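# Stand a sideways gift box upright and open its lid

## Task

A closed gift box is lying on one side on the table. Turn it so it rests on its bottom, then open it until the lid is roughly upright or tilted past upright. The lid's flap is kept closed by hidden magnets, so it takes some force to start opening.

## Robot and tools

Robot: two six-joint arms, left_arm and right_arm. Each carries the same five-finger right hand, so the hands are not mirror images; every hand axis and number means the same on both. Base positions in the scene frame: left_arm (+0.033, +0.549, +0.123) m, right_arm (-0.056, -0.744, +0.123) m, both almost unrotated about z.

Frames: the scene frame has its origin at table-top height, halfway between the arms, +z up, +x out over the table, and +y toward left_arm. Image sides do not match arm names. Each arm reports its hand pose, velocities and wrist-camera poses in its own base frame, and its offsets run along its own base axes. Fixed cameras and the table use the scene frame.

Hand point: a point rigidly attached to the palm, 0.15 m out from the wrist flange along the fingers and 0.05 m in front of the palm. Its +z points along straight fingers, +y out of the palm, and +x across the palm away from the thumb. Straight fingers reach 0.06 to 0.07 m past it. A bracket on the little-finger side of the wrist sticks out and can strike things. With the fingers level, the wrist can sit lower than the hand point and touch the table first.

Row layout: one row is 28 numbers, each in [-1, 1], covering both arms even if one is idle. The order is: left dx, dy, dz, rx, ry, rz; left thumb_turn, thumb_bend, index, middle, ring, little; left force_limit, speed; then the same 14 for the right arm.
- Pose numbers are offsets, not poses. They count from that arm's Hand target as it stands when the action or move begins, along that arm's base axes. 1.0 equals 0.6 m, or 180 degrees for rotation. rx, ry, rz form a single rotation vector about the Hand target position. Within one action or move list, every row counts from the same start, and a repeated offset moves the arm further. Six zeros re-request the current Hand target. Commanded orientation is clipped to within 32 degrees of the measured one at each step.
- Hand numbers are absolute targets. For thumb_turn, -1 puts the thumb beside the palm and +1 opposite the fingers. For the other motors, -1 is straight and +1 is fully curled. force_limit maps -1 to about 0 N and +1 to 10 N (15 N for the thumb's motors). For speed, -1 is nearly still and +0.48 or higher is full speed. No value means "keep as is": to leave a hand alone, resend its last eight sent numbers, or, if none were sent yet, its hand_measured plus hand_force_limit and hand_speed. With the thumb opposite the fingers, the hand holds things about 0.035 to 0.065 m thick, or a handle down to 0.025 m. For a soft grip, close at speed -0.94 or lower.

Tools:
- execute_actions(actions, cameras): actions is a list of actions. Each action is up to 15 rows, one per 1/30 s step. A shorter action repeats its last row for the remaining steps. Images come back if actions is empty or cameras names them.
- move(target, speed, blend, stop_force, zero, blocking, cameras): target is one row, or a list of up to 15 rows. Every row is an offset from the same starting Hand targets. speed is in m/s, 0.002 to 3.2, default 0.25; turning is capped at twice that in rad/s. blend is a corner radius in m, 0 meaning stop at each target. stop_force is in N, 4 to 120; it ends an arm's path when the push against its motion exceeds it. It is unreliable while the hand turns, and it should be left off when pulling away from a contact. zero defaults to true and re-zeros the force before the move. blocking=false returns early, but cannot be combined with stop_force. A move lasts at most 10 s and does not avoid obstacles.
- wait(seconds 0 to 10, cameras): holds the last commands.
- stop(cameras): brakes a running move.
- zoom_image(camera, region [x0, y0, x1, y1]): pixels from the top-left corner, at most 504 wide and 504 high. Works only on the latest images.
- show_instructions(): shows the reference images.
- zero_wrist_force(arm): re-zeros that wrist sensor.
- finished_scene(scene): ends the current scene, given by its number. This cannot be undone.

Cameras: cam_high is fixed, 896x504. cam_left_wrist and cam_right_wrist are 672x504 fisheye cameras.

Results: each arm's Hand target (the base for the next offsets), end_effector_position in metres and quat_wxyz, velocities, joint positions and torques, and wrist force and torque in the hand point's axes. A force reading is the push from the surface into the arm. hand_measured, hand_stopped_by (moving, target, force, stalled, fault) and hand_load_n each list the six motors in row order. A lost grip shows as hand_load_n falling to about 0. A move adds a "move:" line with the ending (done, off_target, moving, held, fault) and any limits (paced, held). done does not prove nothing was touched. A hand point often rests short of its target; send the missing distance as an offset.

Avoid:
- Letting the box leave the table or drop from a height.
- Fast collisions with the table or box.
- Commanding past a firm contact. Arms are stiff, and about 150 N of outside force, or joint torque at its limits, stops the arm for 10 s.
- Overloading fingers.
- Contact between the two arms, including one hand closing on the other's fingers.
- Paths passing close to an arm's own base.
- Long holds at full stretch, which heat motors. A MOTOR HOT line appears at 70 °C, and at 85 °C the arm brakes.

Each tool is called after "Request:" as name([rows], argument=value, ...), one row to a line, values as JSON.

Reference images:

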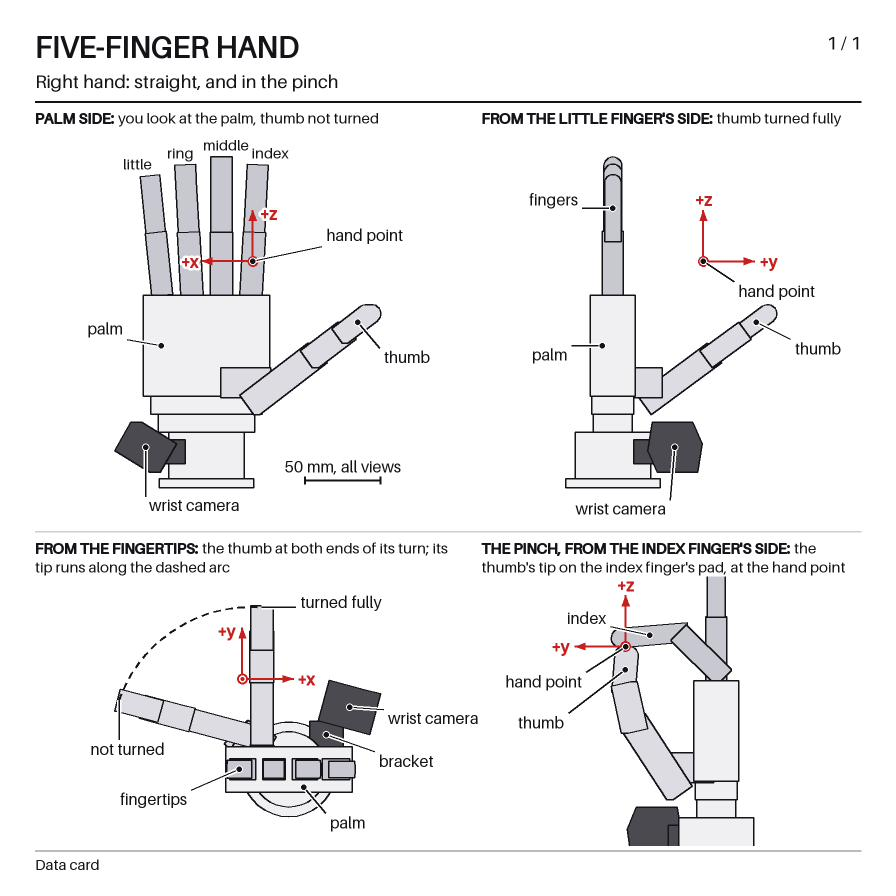

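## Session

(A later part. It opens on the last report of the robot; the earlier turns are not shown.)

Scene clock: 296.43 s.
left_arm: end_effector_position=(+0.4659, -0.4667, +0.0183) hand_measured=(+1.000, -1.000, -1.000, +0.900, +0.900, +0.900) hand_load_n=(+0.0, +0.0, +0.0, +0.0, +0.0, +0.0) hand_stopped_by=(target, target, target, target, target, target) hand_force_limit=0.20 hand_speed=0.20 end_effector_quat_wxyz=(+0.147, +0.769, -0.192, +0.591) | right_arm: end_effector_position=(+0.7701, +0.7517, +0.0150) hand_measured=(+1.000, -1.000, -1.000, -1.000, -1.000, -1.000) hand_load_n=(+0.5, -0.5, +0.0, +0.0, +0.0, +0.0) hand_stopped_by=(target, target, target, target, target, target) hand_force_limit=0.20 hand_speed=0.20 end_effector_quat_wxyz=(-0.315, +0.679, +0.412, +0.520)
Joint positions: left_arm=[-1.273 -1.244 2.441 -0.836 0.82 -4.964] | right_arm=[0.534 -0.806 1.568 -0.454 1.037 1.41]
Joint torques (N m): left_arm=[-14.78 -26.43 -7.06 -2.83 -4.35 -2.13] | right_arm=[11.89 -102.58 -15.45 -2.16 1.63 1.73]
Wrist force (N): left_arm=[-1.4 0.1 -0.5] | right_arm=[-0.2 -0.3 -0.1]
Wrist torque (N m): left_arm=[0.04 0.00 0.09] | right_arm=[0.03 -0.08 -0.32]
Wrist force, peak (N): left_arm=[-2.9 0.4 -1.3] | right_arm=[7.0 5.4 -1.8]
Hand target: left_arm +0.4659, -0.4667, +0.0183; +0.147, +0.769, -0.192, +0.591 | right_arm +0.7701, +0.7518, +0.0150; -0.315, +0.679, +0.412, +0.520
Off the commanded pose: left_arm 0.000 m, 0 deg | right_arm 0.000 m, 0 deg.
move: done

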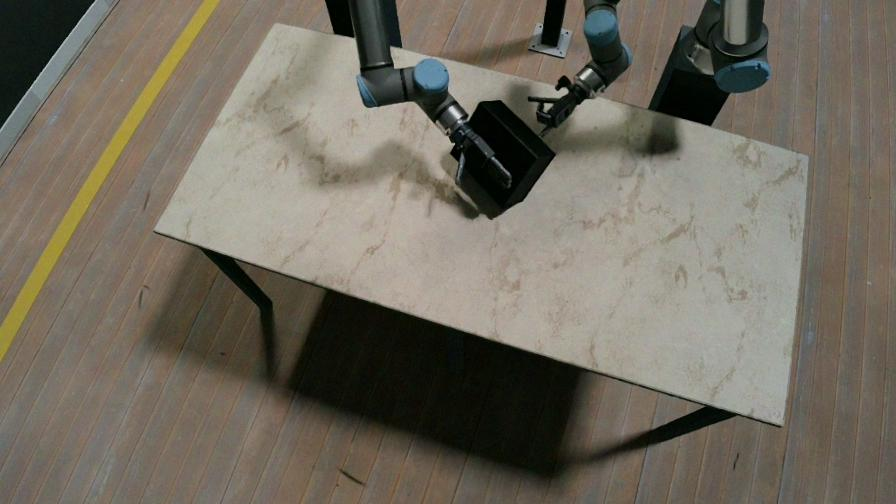

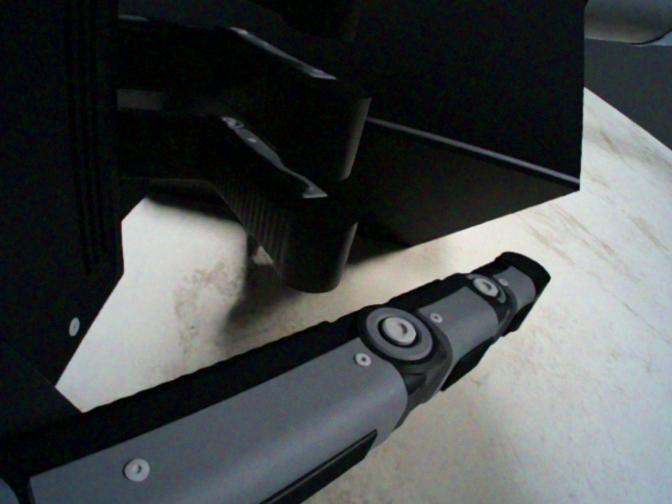

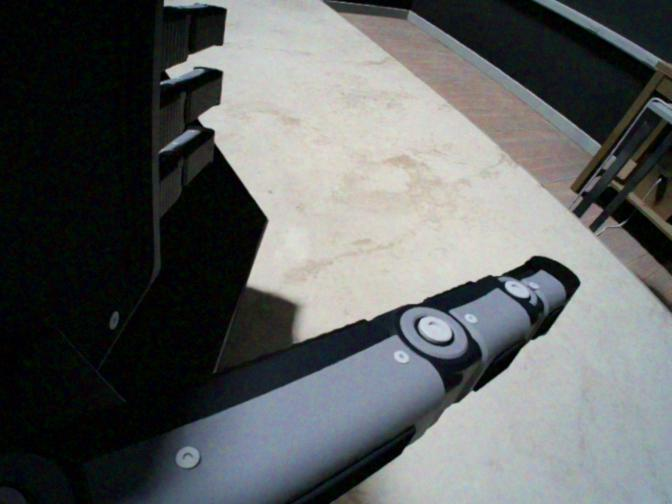

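Request:
move([
  [-0.0255,0.0191,-0.0272,0,0,0,1,-1,-1,0.9,0.9,0.9,0.2,0.2,0,0,0,0,0,0,1,-1,-1,-1,-1,-1,0.2,0.2],
  [-0.0494,0.0371,-0.0627,0,0,0,1,-1,-1,0.9,0.9,0.9,0.2,0.2,0,0,0,0,0,0,1,-1,-1,-1,-1,-1,0.2,0.2],
  [-0.068,0.051,-0.103,0,0,0,1,-1,-1,0.9,0.9,0.9,0.2,0.2,0,0,0,0,0,0,1,-1,-1,-1,-1,-1,0.2,0.2],
  [-0.0806,0.0605,-0.1467,0,0,0,1,-1,-1,0.9,0.9,0.9,0.2,0.2,0,0,0,0,0,0,1,-1,-1,-1,-1,-1,0.2,0.2],
], speed=0.04, blend=[0.005,0.005,0.005,0], cameras=["cam_high","cam_left_wrist"])

Request:
zoom_image(camera="cam_high", region=[420, 80, 580, 230])

Scene clock: 315.20 s.
left_arm: end_effector_position=(+0.4175, -0.4304, -0.0697) hand_measured=(+1.000, -1.000, -1.000, +0.900, +0.900, +0.900) hand_load_n=(+0.0, +0.0, +0.0, +0.0, +0.0, +0.0) hand_stopped_by=(target, target, target, target, target, target) hand_force_limit=0.20 hand_speed=0.20 end_effector_quat_wxyz=(+0.147, +0.769, -0.192, +0.591) | right_arm: end_effector_position=(+0.7701, +0.7518, +0.0150) hand_measured=(+1.000, -1.000, -1.000, -1.000, -1.000, -1.000) hand_load_n=(+0.5, -0.5, +0.0, +0.0, +0.0, +0.0) hand_stopped_by=(target, target, target, target, target, target) hand_force_limit=0.20 hand_speed=0.20 end_effector_quat_wxyz=(-0.315, +0.679, +0.412, +0.520)
Joint positions: left_arm=[-1.389 -1.042 2.553 -1.105 0.712 -5.026] | right_arm=[0.534 -0.806 1.568 -0.454 1.037 1.41]
Joint torques (N m): left_arm=[-14.64 -28.35 5.52 -2.05 -4.82 -2.27] | right_arm=[14.58 -102.46 -15.92 -3.12 1.72 1.88]
Wrist force (N): left_arm=[-3.5 0.2 1.2] | right_arm=[-0.2 -0.2 0.0]
Wrist torque (N m): left_arm=[-0.08 -0.03 -0.02] | right_arm=[0.04 -0.08 -0.32]
Wrist force, peak (N): left_arm=[-3.8 0.8 1.4] | right_arm=[-0.8 -0.2 0.0]
Hand target: left_arm +0.4175, -0.4304, -0.0697; +0.147, +0.769, -0.192, +0.591 | right_arm +0.7701, +0.7518, +0.0150; -0.315, +0.679, +0.412, +0.520
Off the commanded pose: left_arm 0.000 m, 0 deg | right_arm 0.000 m, 0 deg.
move: done
Images, in order (width x height): cam_high 896x504, cam_left_wrist 672x504.

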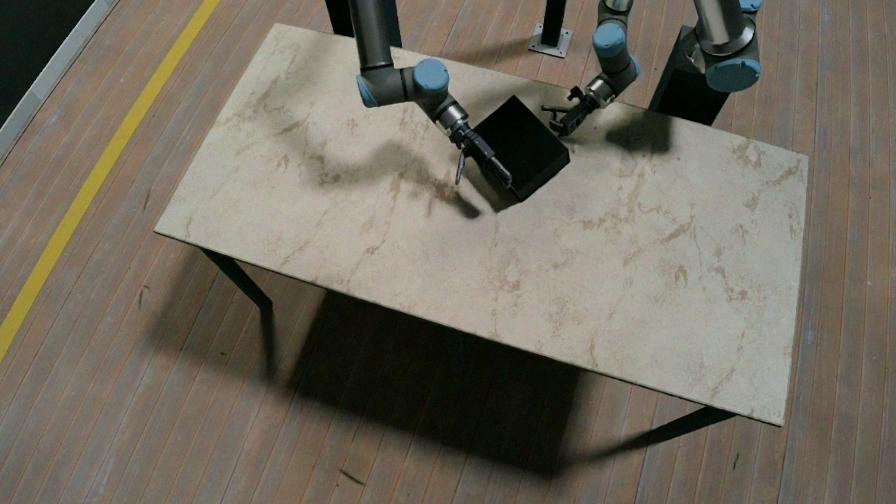

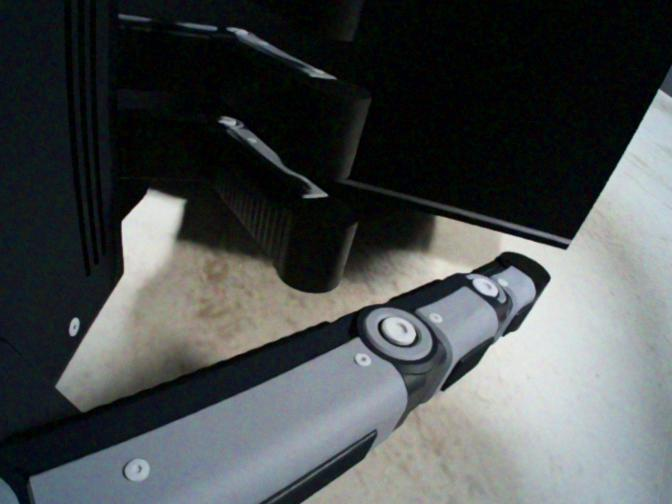

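Scaled by 3.150 from the camera's 896x504 image, which has a finer 1280x720 frame.

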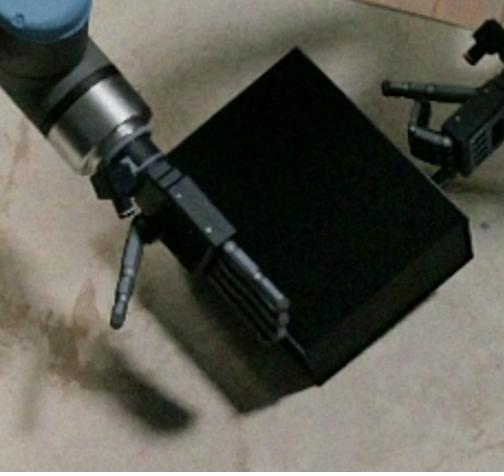

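Request:
move([
  [-0.0067,0.005,-0.0405,0,0,0,1,-1,-1,0.9,0.9,0.9,0.2,0.2,0.03,-0.02,0.05,0,0,0,1,-1,-1,-1,-1,-1,0.2,0.2],
  [-0.0467,0.035,-0.0405,0,0,0,1,-1,-1,0.9,0.9,0.9,0.2,0.2,0.03,-0.02,0.05,0,0,0,1,-1,-1,-1,-1,-1,0.2,0.2],
  [-0.16,0.12,-0.0405,0,0,0,1,-1,-1,0.9,0.9,0.9,0.2,0.2,0.03,-0.02,0.05,0,0,0,1,-1,-1,-1,-1,-1,0.2,0.2],
], speed=[0.04,0.05,0.2], blend=[0.0,0.005,0], cameras=["all"])

Request:
zoom_image(camera="cam_high", region=[420, 60, 600, 230])

Scene clock: 346.47 s.
left_arm: end_effector_position=(+0.3216, -0.3584, -0.0940) hand_measured=(+1.000, -1.000, -1.000, +0.900, +0.900, +0.900) hand_load_n=(+0.0, +0.0, +0.0, +0.0, +0.0, +0.0) hand_stopped_by=(target, target, target, target, target, target) hand_force_limit=0.20 hand_speed=0.20 end_effector_quat_wxyz=(+0.147, +0.769, -0.192, +0.591) | right_arm: end_effector_position=(+0.7881, +0.7398, +0.0450) hand_measured=(+1.000, -1.000, -1.000, -1.000, -1.000, -1.000) hand_load_n=(+0.5, +0.0, +0.0, +0.0, +0.0, +0.0) hand_stopped_by=(target, target, target, target, target, target) hand_force_limit=0.20 hand_speed=0.20 end_effector_quat_wxyz=(-0.315, +0.679, +0.412, +0.520)
Joint positions: left_arm=[-1.839 -0.801 2.705 -1.02 0.34 -5.567] | right_arm=[0.51 -0.832 1.548 -0.404 1.014 1.401]
Joint torques (N m): left_arm=[-15.35 -25.63 10.78 5.75 -5.68 -2.43] | right_arm=[-15.32 -102.84 -40.86 2.38 -2.68 -1.76]
Wrist force (N): left_arm=[-0.7 0.0 0.1] | right_arm=[-0.3 -0.3 -0.1]
Wrist torque (N m): left_arm=[0.01 -0.04 0.15] | right_arm=[-0.01 -0.07 -0.13]
Wrist force, peak (N): left_arm=[-4.0 0.2 0.7] | right_arm=[-0.6 -0.9 0.4]
Hand target: left_arm +0.3215, -0.3584, -0.0940; +0.147, +0.769, -0.192, +0.591 | right_arm +0.7881, +0.7398, +0.0450; -0.315, +0.679, +0.412, +0.520
Off the commanded pose: left_arm 0.000 m, 0 deg | right_arm 0.000 m, 0 deg.
move: done

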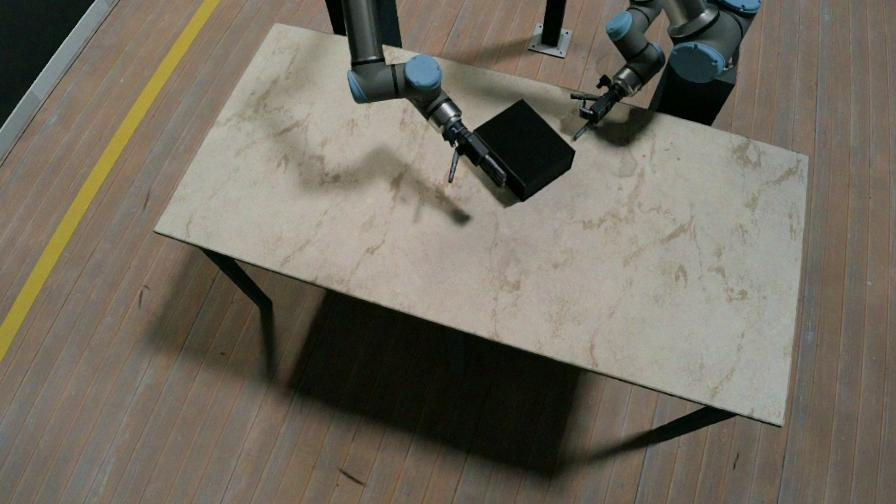

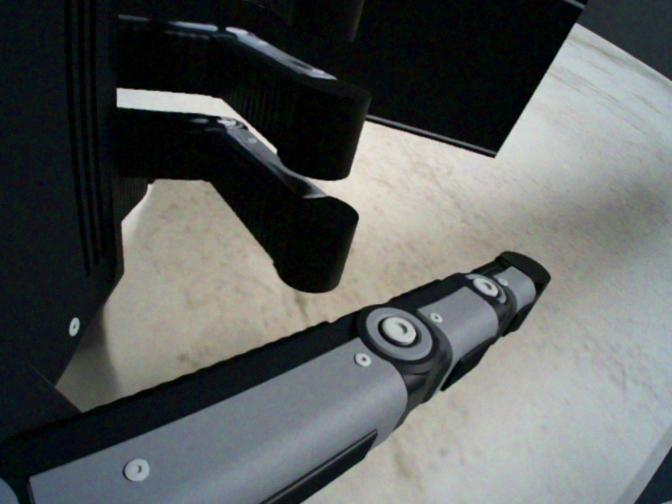

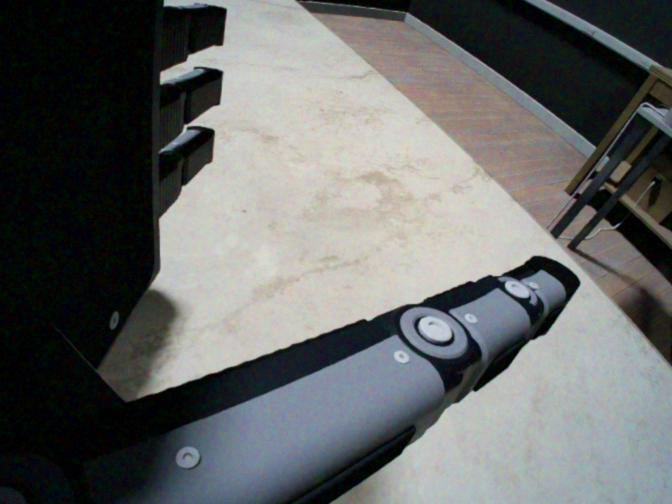

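Scaled by 2.800 from the camera's 896x504 image, which has a finer 1280x720 frame.

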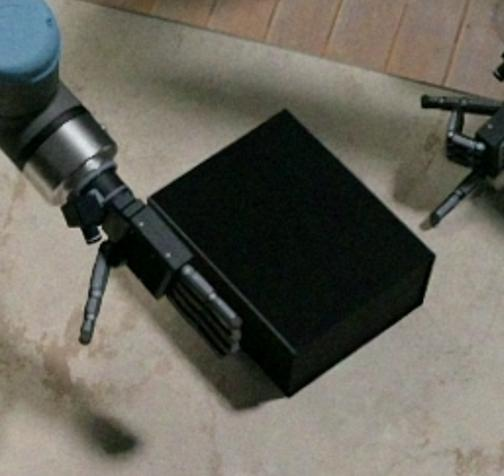

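Request:
move([
  [0,0,0.2,0.1954,0.3679,0,1,-1,-1,0.9,0.9,0.9,0.2,0.2,0,0,0.1333,-0.3692,0.1929,0,1,-1,-1,0.9,0.9,0.9,0.2,0.2],
  [0.1862,0.0247,0.2,0.1954,0.3679,0,1,-1,-1,0.9,0.9,0.9,0.2,0.2,-0.218,-0.1392,0.1333,-0.3692,0.1929,0,1,-1,-1,0.9,0.9,0.9,0.2,0.2],
  [0.1862,0.0247,0.115,0.1954,0.3679,0,1,-1,-1,0.9,0.9,0.9,0.2,0.2,-0.218,-0.1392,-0.1167,-0.3692,0.1929,0,1,-1,-1,0.9,0.9,0.9,0.2,0.2],
], speed=[0.4,0.2,0.12], cameras=["all"])

Request:
zoom_image(camera="cam_high", region=[420, 60, 600, 230])

Scene clock: 405.70 s.
left_arm: end_effector_position=(+0.4333, -0.3435, -0.0250) hand_measured=(+1.000, -1.000, -1.000, +0.900, +0.900, +0.986) hand_load_n=(+0.0, +0.0, +0.0, +0.0, +0.0, -24.5) hand_stopped_by=(target, target, target, target, target, target) hand_force_limit=0.20 hand_speed=0.20 end_effector_quat_wxyz=(+0.000, +0.970, -0.242, +0.001) | right_arm: end_effector_position=(+0.6572, +0.6562, -0.0250) hand_measured=(+1.000, -1.000, -1.000, +0.900, +0.900, +0.900) hand_load_n=(+0.0, +0.0, +0.0, +0.0, +0.0, +0.5) hand_stopped_by=(target, target, target, target, target, target) hand_force_limit=0.20 hand_speed=0.20 end_effector_quat_wxyz=(+0.000, +0.855, +0.519, -0.001)
Joint positions: left_arm=[-0.865 -1.01 1.938 0.642 1.57 -5.089] | right_arm=[0.67 -0.524 0.968 1.128 1.571 1.15]
Joint torques (N m): left_arm=[-18.56 -2.24 2.49 -7.87 4.6 2.51] | right_arm=[7.66 -81.32 -30.75 2.46 -1.61 -1.45]
Wrist force (N): left_arm=[0.8 -25.2 -81.4] | right_arm=[0.2 0.0 0.6]
Wrist torque (N m): left_arm=[2.38 4.91 -1.70] | right_arm=[-0.06 -0.17 -0.04]
Wrist force, peak (N): left_arm=[-0.8 -25.5 -82.2] | right_arm=[0.7 -0.3 2.3]
Hand target: left_arm +0.4332, -0.3436, -0.0250; +0.000, +0.970, -0.242, +0.001 | right_arm +0.6573, +0.6562, -0.0250; +0.000, +0.855, +0.519, -0.001
Off the commanded pose: left_arm 0.000 m, 0 deg | right_arm 0.000 m, 0 deg.
elbow stopped short (right arm): the move would have taken joint 3 (elbow) straighter than the controller allows.
move: done

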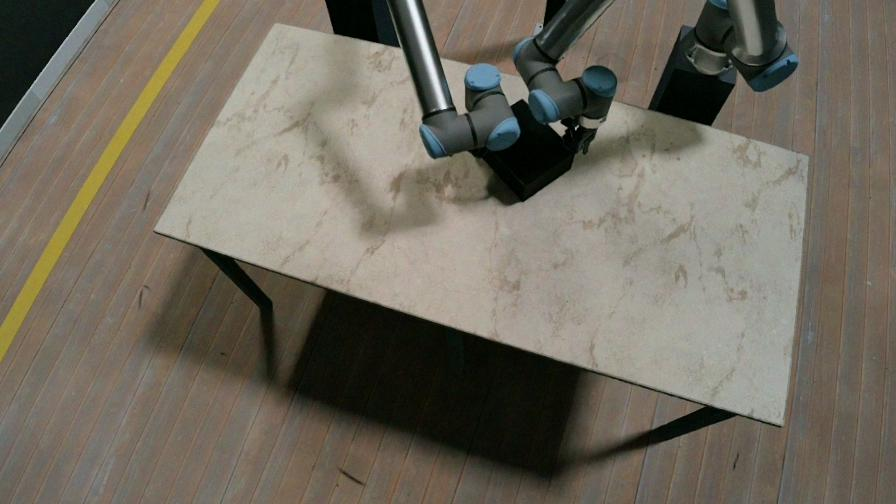

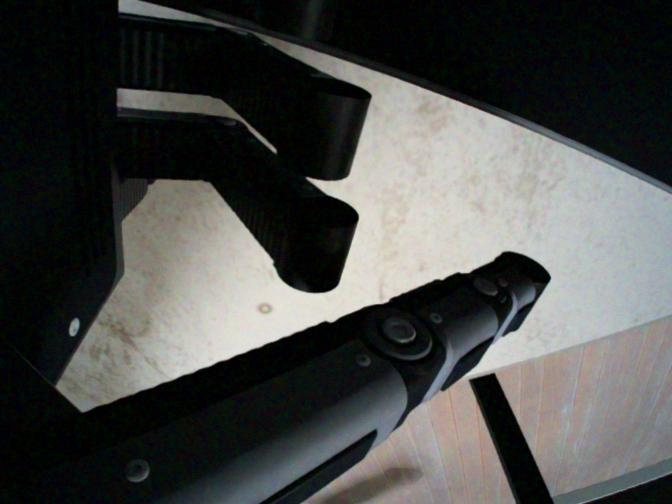

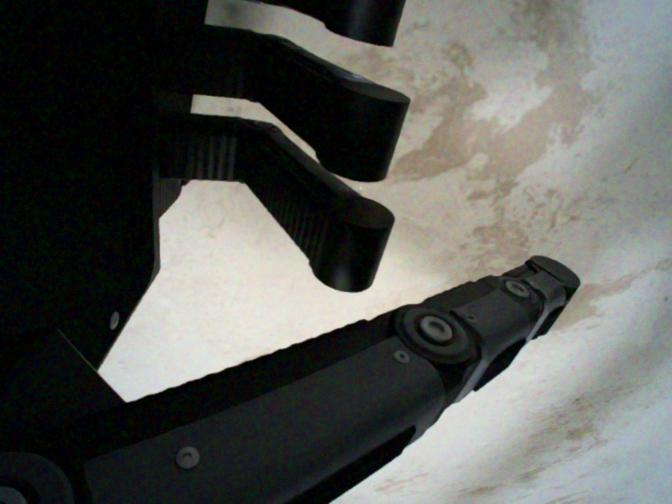

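Scaled by 2.800 from the camera's 896x504 image, which has a finer 1280x720 frame.

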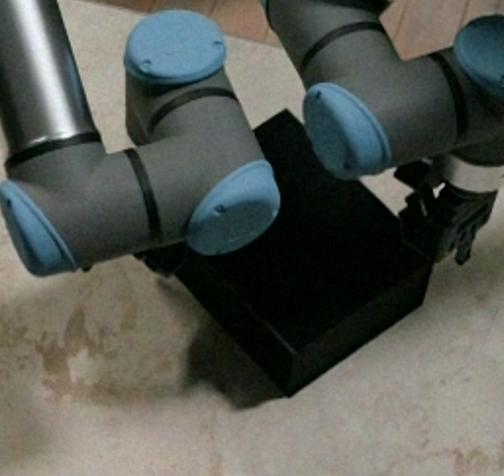

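Request:
move(target=[0,0,0.083,0,0,0,1,-1,-1,0.9,0.9,0.9,0.2,0.2,0,0,0,0,0,0,1,-1,-1,0.9,0.9,0.9,0.2,0.2], speed=0.15, cameras=["all"])

Request:
zoom_image(camera="cam_high", region=[420, 60, 600, 230])

Scene clock: 411.50 s.
left_arm: end_effector_position=(+0.4332, -0.3436, +0.0247) hand_measured=(+1.000, -1.000, -1.000, +0.900, +0.900, +0.986) hand_load_n=(+0.0, -0.5, +0.0, +0.0, +0.0, +0.0) hand_stopped_by=(target, target, target, target, target, target) hand_force_limit=0.20 hand_speed=0.20 end_effector_quat_wxyz=(+0.000, +0.970, -0.242, +0.001) | right_arm: end_effector_position=(+0.6573, +0.6562, -0.0250) hand_measured=(+1.000, -1.000, -1.000, +0.900, +0.900, +0.900) hand_load_n=(+0.5, +0.0, +0.0, +0.0, +0.0, +0.0) hand_stopped_by=(target, target, target, target, target, target) hand_force_limit=0.20 hand_speed=0.20 end_effector_quat_wxyz=(+0.000, +0.855, +0.519, -0.001)
Joint positions: left_arm=[-0.865 -1.078 1.925 0.722 1.57 -5.089] | right_arm=[0.67 -0.524 0.968 1.128 1.571 1.15]
Joint torques (N m): left_arm=[8.7 -82.01 -28.67 6.9 -3.58 1.89] | right_arm=[11.18 -84.58 -43.18 2.19 0.12 0.46]
Wrist force (N): left_arm=[0.0 0.3 0.0] | right_arm=[0.4 -0.2 0.3]
Wrist torque (N m): left_arm=[0.09 -0.01 -0.20] | right_arm=[-0.07 -0.18 -0.03]
Wrist force, peak (N): left_arm=[1.0 -26.5 -81.9] | right_arm=[0.6 -0.2 0.7]
Hand target: left_arm +0.4332, -0.3436, +0.0248; +0.000, +0.970, -0.242, +0.001 | right_arm +0.6573, +0.6562, -0.0250; +0.000, +0.855, +0.519, -0.001
Off the commanded pose: left_arm 0.000 m, 0 deg | right_arm 0.000 m, 0 deg.
move: done

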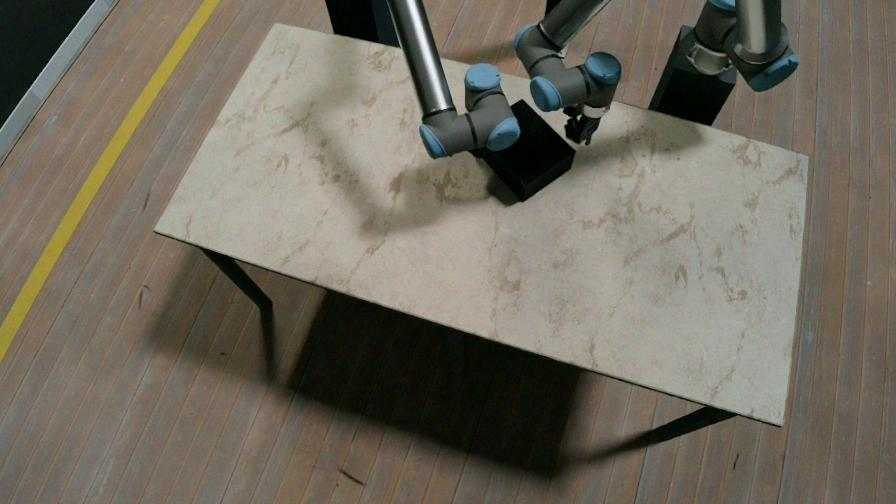

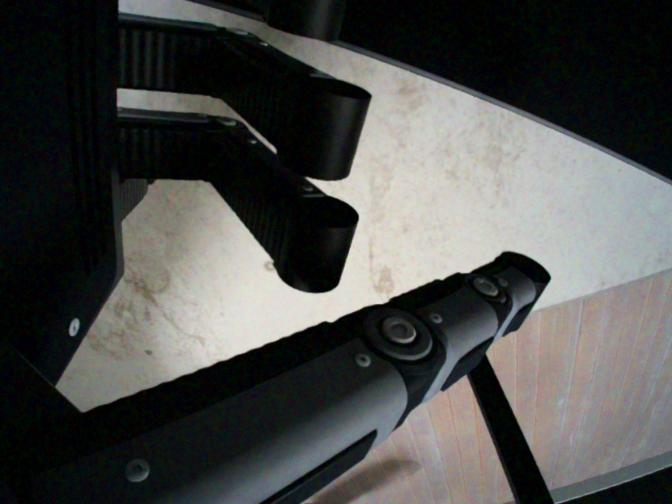

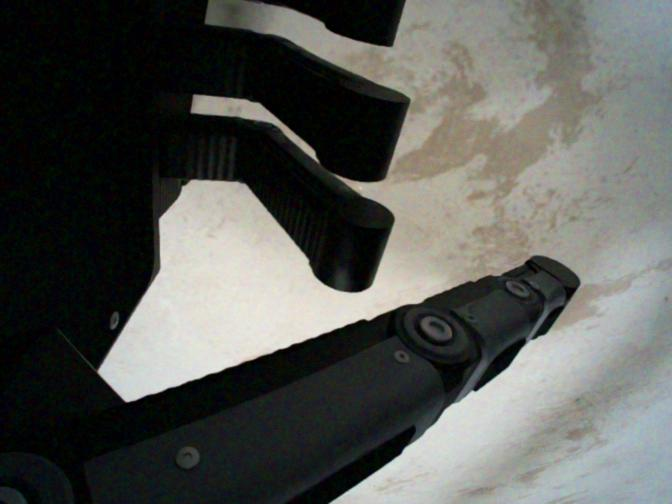

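Scaled by 2.800 from the camera's 896x504 image, which has a finer 1280x720 frame.

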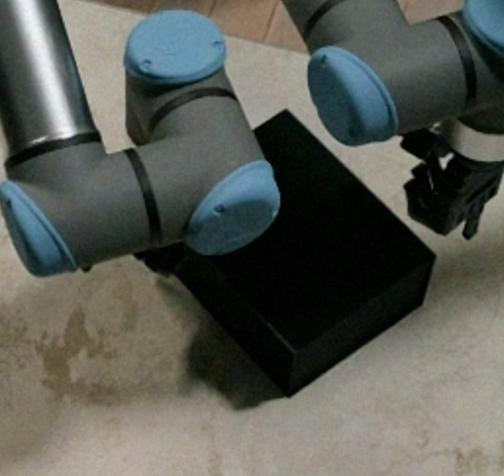

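Request:
move([
  [0,0,-0.0467,0,0,0,1,-1,-1,0.9,0.9,0.9,0.2,0.2,0,0,0.0367,0,0,0,1,-1,-1,0.9,0.9,0.9,0.2,0.2],
  [0.0425,-0.0265,-0.0467,0,0,0,1,-1,-1,0.9,0.9,0.9,0.2,0.2,-0.0427,0.0262,0.0367,0,0,0,1,-1,-1,0.9,0.9,0.9,0.2,0.2],
], speed=[0.05,0.03], stop_force=6, cameras=["all"])

Request:
zoom_image(camera="cam_high", region=[420, 60, 600, 230])

Scene clock: 440.53 s.
left_arm: end_effector_position=(+0.4551, -0.3572, -0.0033) hand_measured=(+1.000, -1.000, -1.000, +0.900, +0.900, +0.986) hand_load_n=(+0.0, +0.0, +0.0, +0.0, -0.5, +0.0) hand_stopped_by=(target, target, target, target, target, target) hand_force_limit=0.20 hand_speed=0.20 end_effector_quat_wxyz=(+0.000, +0.970, -0.242, +0.001) | right_arm: end_effector_position=(+0.6396, +0.6670, -0.0030) hand_measured=(+1.000, -1.000, -1.000, +0.900, +0.900, +0.900) hand_load_n=(+0.0, +0.0, +0.0, +0.0, +0.0, +0.0) hand_stopped_by=(target, target, target, target, target, target) hand_force_limit=0.20 hand_speed=0.20 end_effector_quat_wxyz=(+0.000, +0.855, +0.519, -0.001)
Joint positions: left_arm=[-0.852 -1.011 1.878 0.703 1.57 -5.075] | right_arm=[0.691 -0.548 0.975 1.146 1.571 1.171]
Joint torques (N m): left_arm=[16.46 -51.71 -28.41 7.31 0.05 2.44] | right_arm=[-14.76 -79.89 -43.7 7.31 -1.01 -1.66]
Wrist force (N): left_arm=[-0.5 0.1 0.0] | right_arm=[0.5 0.2 0.3]
Wrist torque (N m): left_arm=[0.06 0.03 -0.25] | right_arm=[-0.01 -0.20 0.03]
Wrist force, peak (N): left_arm=[-0.1 0.4 -1.0] | right_arm=[-0.6 1.7 0.2]
Hand target: left_arm +0.4551, -0.3572, -0.0033; +0.000, +0.970, -0.242, +0.001 (not the last commanded pose) | right_arm +0.6396, +0.6670, -0.0030; +0.000, +0.855, +0.519, -0.001 (not the last commanded pose)
Off the commanded pose: left_arm 0.004 m, 0 deg | right_arm 0.009 m, 0 deg.
move: held (right_arm; a check stopped the path), off_target (left_arm; braked when a check withheld steps of right_arm); path passed 1 of 2 targets; limits=held
pose unreachable (right arm): on one or more control steps of this call, first in action 0 (counted from 0), this arm could not follow its commanded pose, so it was not sent that pose on those steps. It may still have moved: this result reports where it is.
cause: moving toward the commanded pose would bring a part of the arm too close to another arm (a part of this arm just beyond joint 4 (wrist 1) and a part of the left arm just beyond its joint 4 (wrist 1), along the way the arms are being sent, or toward where that arm still pushes).

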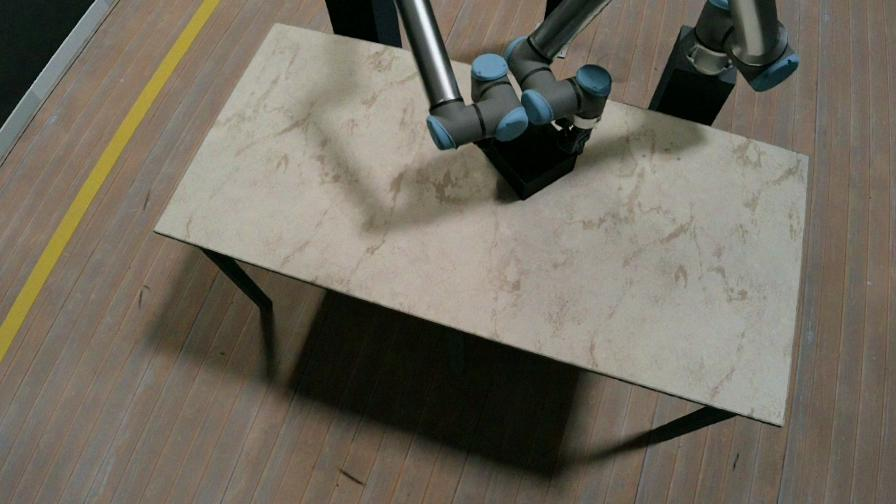

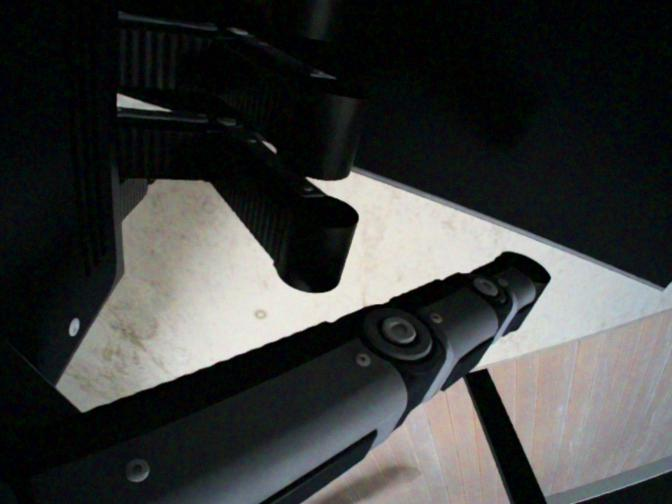

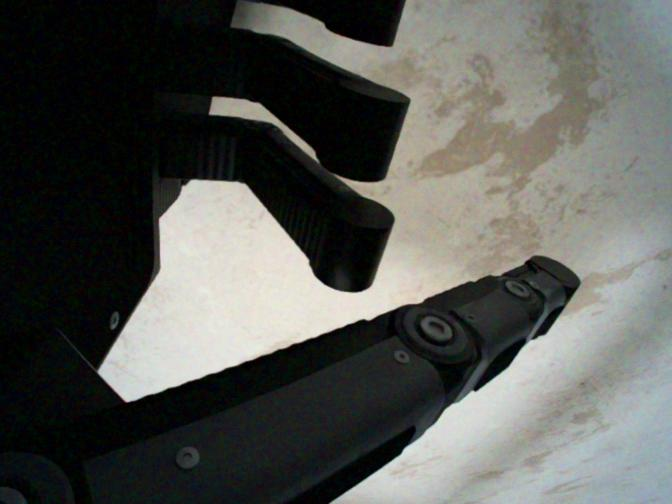

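Scaled by 2.800 from the camera's 896x504 image, which has a finer 1280x720 frame.

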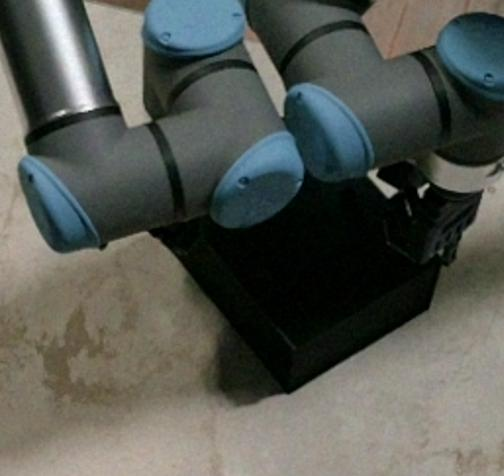

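Request:
move([
  [0,0,0,0,0,0,1,-1,-1,0.9,0.9,0.9,0.2,0.2,-0.317,-0.362,0.333,0,0,0,1,-1,-1,0.9,0.9,0.9,0.2,0.2],
  [0.1272,-0.0327,0,0,0,0,1,-1,-1,0.9,0.9,0.9,0.2,0.2,-0.317,-0.362,0.333,0,0,0,1,-1,-1,0.9,0.9,0.9,0.2,0.2],
  [0.2352,-0.1063,0,0,0,0,1,-1,-1,0.9,0.9,0.9,0.2,0.2,-0.317,-0.362,0.333,0,0,0,1,-1,-1,0.9,0.9,0.9,0.2,0.2],
], speed=[0.3,0.08,0.08], blend=[0,0.01,0], cameras=["cam_high","cam_left_wrist"])

Request:
zoom_image(camera="cam_high", region=[420, 60, 620, 250])

Scene clock: 458.43 s.
left_arm: end_effector_position=(+0.5962, -0.4209, -0.0033) hand_measured=(+1.000, -1.000, -1.000, +0.900, +0.900, +0.986) hand_load_n=(+0.5, +0.0, +0.0, +0.0, +0.0, +0.0) hand_stopped_by=(target, target, target, target, target, target) hand_force_limit=0.20 hand_speed=0.20 end_effector_quat_wxyz=(+0.000, +0.970, -0.242, +0.001) | right_arm: end_effector_position=(+0.4494, +0.4498, +0.1968) hand_measured=(+1.000, -1.000, -1.000, +0.900, +0.900, +0.900) hand_load_n=(+0.0, +0.0, +0.0, +0.0, +0.0, +0.0) hand_stopped_by=(target, target, target, target, target, target) hand_force_limit=0.20 hand_speed=0.20 end_effector_quat_wxyz=(+0.000, +0.855, +0.519, -0.001)
Joint positions: left_arm=[-0.763 -0.825 1.521 0.873 1.571 -4.987] | right_arm=[0.618 -1.155 1.662 1.066 1.572 1.098]
Joint torques (N m): left_arm=[15.25 -73.82 -35.58 7.1 4.26 2.26] | right_arm=[-15.24 -82.49 -17.47 7.02 -2.16 -1.47]
Wrist force (N): left_arm=[-1.8 -0.4 -0.6] | right_arm=[0.8 -0.6 0.6]
Wrist torque (N m): left_arm=[0.05 0.04 -0.32] | right_arm=[-0.09 -0.27 0.02]
Wrist force, peak (N): left_arm=[-2.1 -0.5 -1.1] | right_arm=[1.6 0.3 1.8]
Hand target: left_arm +0.5962, -0.4210, -0.0033; +0.000, +0.970, -0.242, +0.001 | right_arm +0.4494, +0.4498, +0.1968; +0.000, +0.855, +0.519, -0.001
Off the commanded pose: left_arm 0.000 m, 0 deg | right_arm 0.000 m, 0 deg.
move: done
Images, in order (width x height): cam_high 896x504, cam_left_wrist 672x504.

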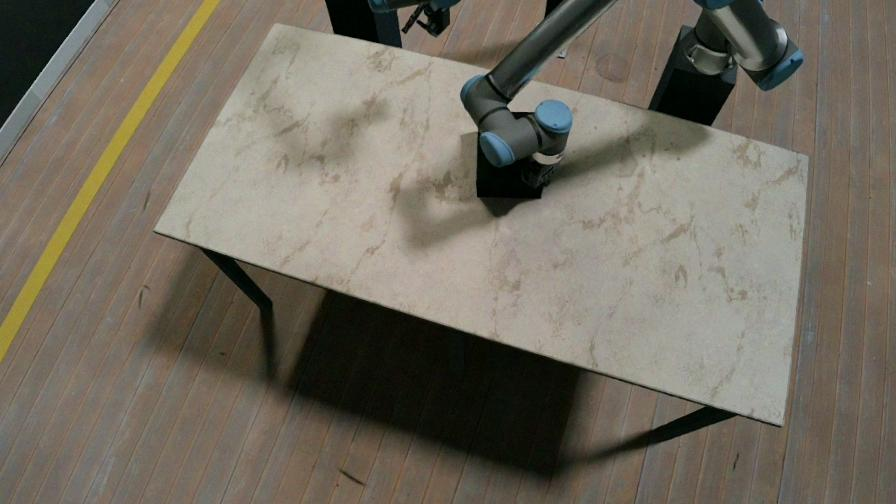

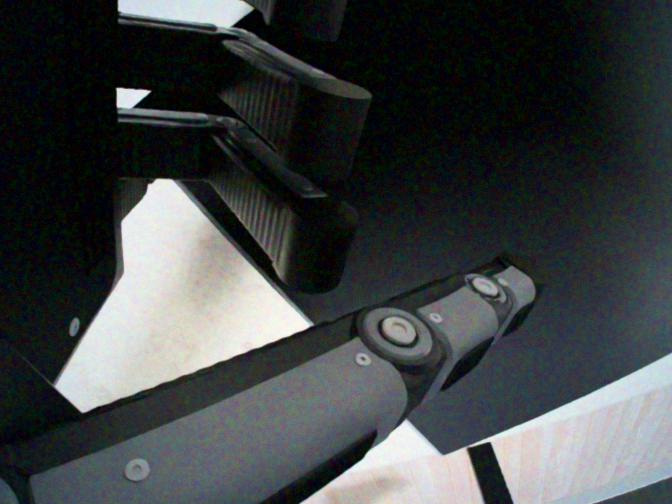

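Scaled by 2.520 from the camera's 896x504 image, which has a finer 1280x720 frame.

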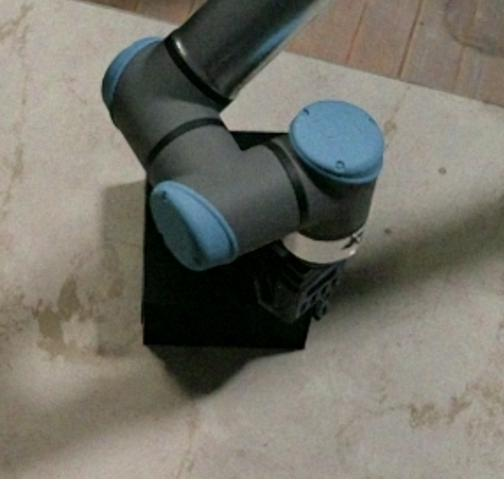

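Request:
move([
  [0.0762,-0.1063,0,0,0,0,1,-1,-1,0.9,0.9,0.9,0.2,0.2,0,0,0,0,0,0,1,-1,-1,0.9,0.9,0.9,0.2,0.2],
  [0.1117,-0.2323,0,0,0,0,1,-1,-1,0.9,0.9,0.9,0.2,0.2,0,0,0,0,0,0,1,-1,-1,0.9,0.9,0.9,0.2,0.2],
  [0.1098,-0.3215,0,0,0,0,1,-1,-1,0.9,0.9,0.9,0.2,0.2,0,0,0,0,0,0,1,-1,-1,0.9,0.9,0.9,0.2,0.2],
], speed=0.08, blend=[0.01,0.01,0], cameras=["cam_high","cam_left_wrist"])

Request:
zoom_image(camera="cam_high", region=[400, 60, 600, 250])

Scene clock: 475.10 s.
left_arm: end_effector_position=(+0.6621, -0.6138, -0.0033) hand_measured=(+1.000, -1.000, -1.000, +0.900, +0.900, +0.986) hand_load_n=(+0.0, +0.0, +0.0, +0.0, +0.0, +0.5) hand_stopped_by=(target, target, target, target, target, target) hand_force_limit=0.20 hand_speed=0.20 end_effector_quat_wxyz=(+0.000, +0.970, -0.242, +0.001) | right_arm: end_effector_position=(+0.4494, +0.4498, +0.1968) hand_measured=(+1.000, -1.000, -1.000, +0.900, +0.900, +0.900) hand_load_n=(+0.0, +0.0, +0.0, +0.0, +0.0, +0.0) hand_stopped_by=(target, target, target, target, target, target) hand_force_limit=0.20 hand_speed=0.20 end_effector_quat_wxyz=(+0.000, +0.855, +0.519, -0.001)
Joint positions: left_arm=[-0.866 -0.585 1.047 1.107 1.57 -5.09] | right_arm=[0.618 -1.155 1.662 1.066 1.572 1.098]
Joint torques (N m): left_arm=[-14.74 -87.05 -39.13 6.64 -3.35 -2.06] | right_arm=[-11.45 -84.16 -17.98 6.32 -2.24 -1.94]
Wrist force (N): left_arm=[-0.7 -1.0 -0.6] | right_arm=[0.8 -0.3 0.1]
Wrist torque (N m): left_arm=[0.08 -0.03 0.08] | right_arm=[-0.01 -0.25 0.03]
Wrist force, peak (N): left_arm=[-2.4 -1.5 -0.9] | right_arm=[0.8 0.0 0.9]
Hand target: left_arm +0.6621, -0.6139, -0.0033; +0.000, +0.970, -0.242, +0.001 | right_arm +0.4494, +0.4498, +0.1968; +0.000, +0.855, +0.519, -0.001
Off the commanded pose: left_arm 0.000 m, 0 deg | right_arm 0.000 m, 0 deg.
move: done
Images, in order (width x height): cam_high 896x504, cam_left_wrist 672x504.

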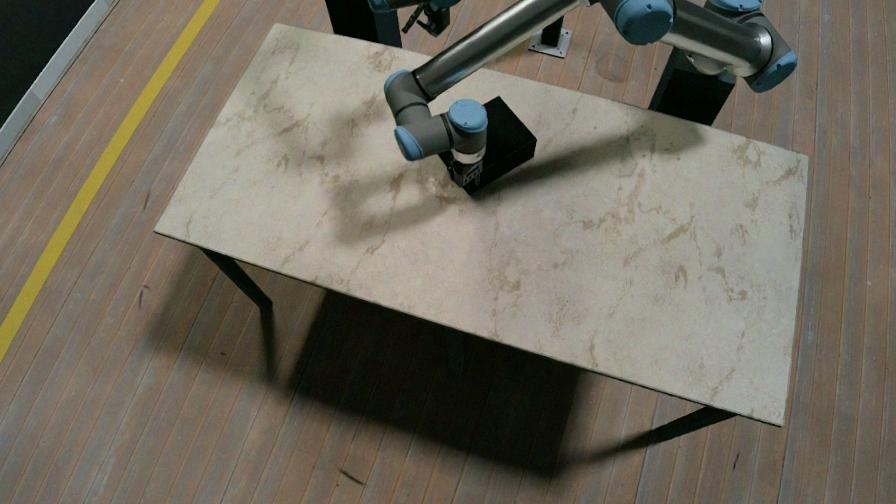

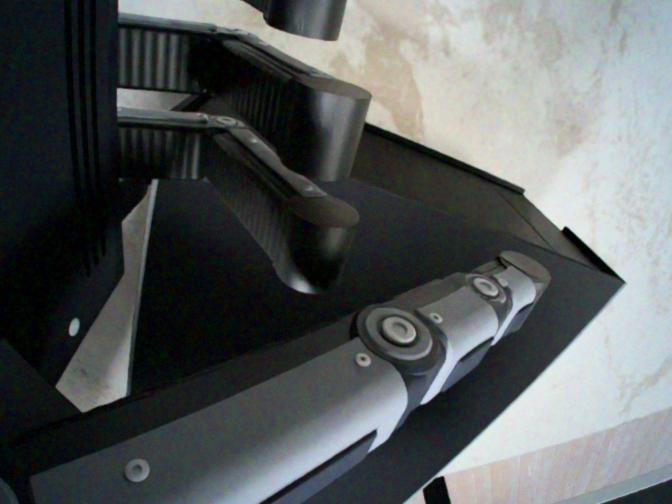

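Scaled by 2.520 from the camera's 896x504 image, which has a finer 1280x720 frame.

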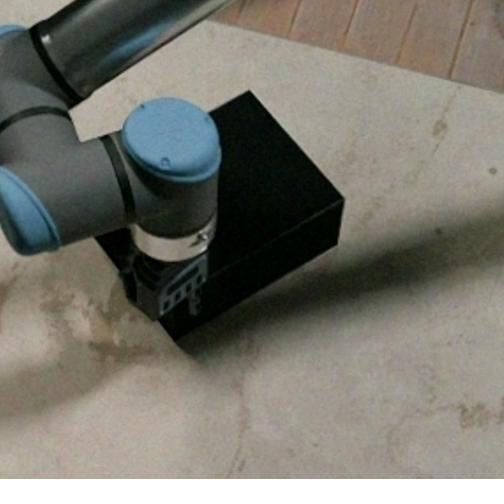

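Request:
move([
  [0,0,0.2,0,0,0,1,-1,0.9,0.9,0.9,-1,0.2,0.2,0,0,0,0.3588,-0.2122,-0.0285,1,-1,-1,0.9,0.9,0.9,0.2,0.2],
  [-0.5545,0.3057,0.2055,0.0529,-0.212,-0.5149,1,-1,0.9,0.9,0.9,-1,0.2,0.2,-0.0948,0.2212,-0.1667,0.3588,-0.2122,-0.0285,1,-1,-1,0.9,0.9,0.9,0.2,0.2],
  [-0.5545,0.3057,-0.0278,0.0529,-0.212,-0.5149,1,-1,0.9,0.9,0.9,-1,0.2,0.2,-0.0948,0.2212,-0.4502,0.3588,-0.2122,-0.0285,1,-1,-1,0.9,0.9,0.9,0.2,0.2],
], speed=[0.5,0.35,0.15], blend=[0.02,0.03,0], cameras=["all"])

Request:
zoom_image(camera="cam_high", region=[410, 70, 550, 200])

Scene clock: 522.00 s.
left_arm: end_effector_position=(+0.3294, -0.4305, -0.0199) hand_measured=(+1.000, -1.000, -0.350, +0.900, +0.900, -1.000) hand_load_n=(+0.0, +0.0, +0.0, +0.0, +0.0, +0.0) hand_stopped_by=(target, target, force, target, target, target) hand_force_limit=0.20 hand_speed=0.20 end_effector_quat_wxyz=(+0.141, -0.448, +0.842, -0.266) | right_arm: end_effector_position=(+0.3925, +0.5826, -0.0733) hand_measured=(+1.000, -1.000, -1.000, +0.900, +0.900, +0.900) hand_load_n=(+0.5, +0.0, +0.0, +0.0, +0.0, +0.0) hand_stopped_by=(target, target, target, target, target, target) hand_force_limit=0.20 hand_speed=0.20 end_effector_quat_wxyz=(-0.287, +0.699, +0.375, +0.536)
Joint positions: left_arm=[-1.444 -1.221 2.194 0.164 1.126 -3.893] | right_arm=[0.715 -1.008 2.355 -1.075 1.311 1.498]
Joint torques (N m): left_arm=[15.47 -30.43 -13.22 0.73 1.25 2.3] | right_arm=[11.06 -34.53 -21.23 -3.27 2.22 1.91]
Wrist force (N): left_arm=[0.2 1.5 0.1] | right_arm=[-0.6 -0.5 0.2]
Wrist torque (N m): left_arm=[0.26 -0.06 -0.23] | right_arm=[-0.02 -0.03 -0.33]
Wrist force, peak (N): left_arm=[2.5 -4.4 0.9] | right_arm=[-1.8 -0.3 -0.3]
Hand target: left_arm +0.3294, -0.4304, -0.0199; +0.141, -0.448, +0.842, -0.266 | right_arm +0.3925, +0.5826, -0.0733; -0.287, +0.699, +0.375, +0.536
Off the commanded pose: left_arm 0.000 m, 0 deg | right_arm 0.000 m, 0 deg.
move: done

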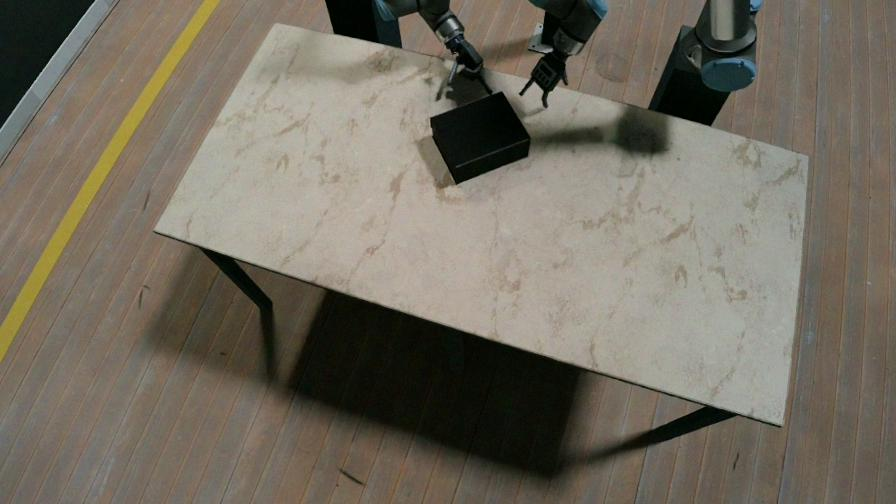

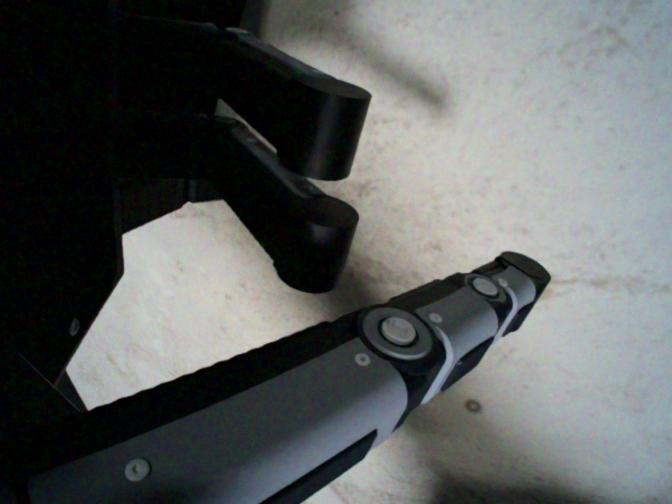

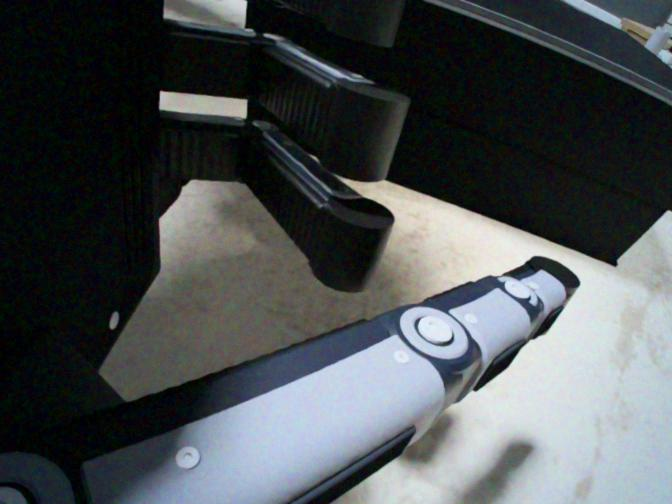

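Scaled by 3.600 from the camera's 896x504 image, which has a finer 1280x720 frame.

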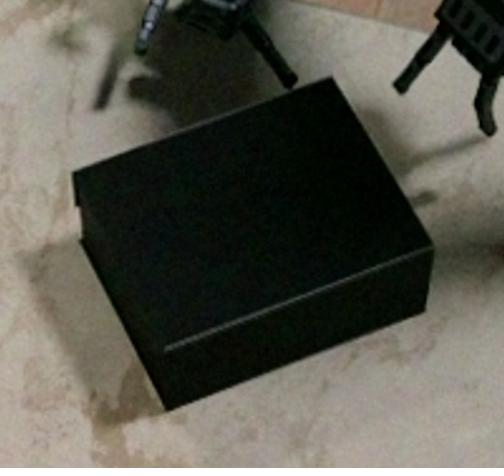

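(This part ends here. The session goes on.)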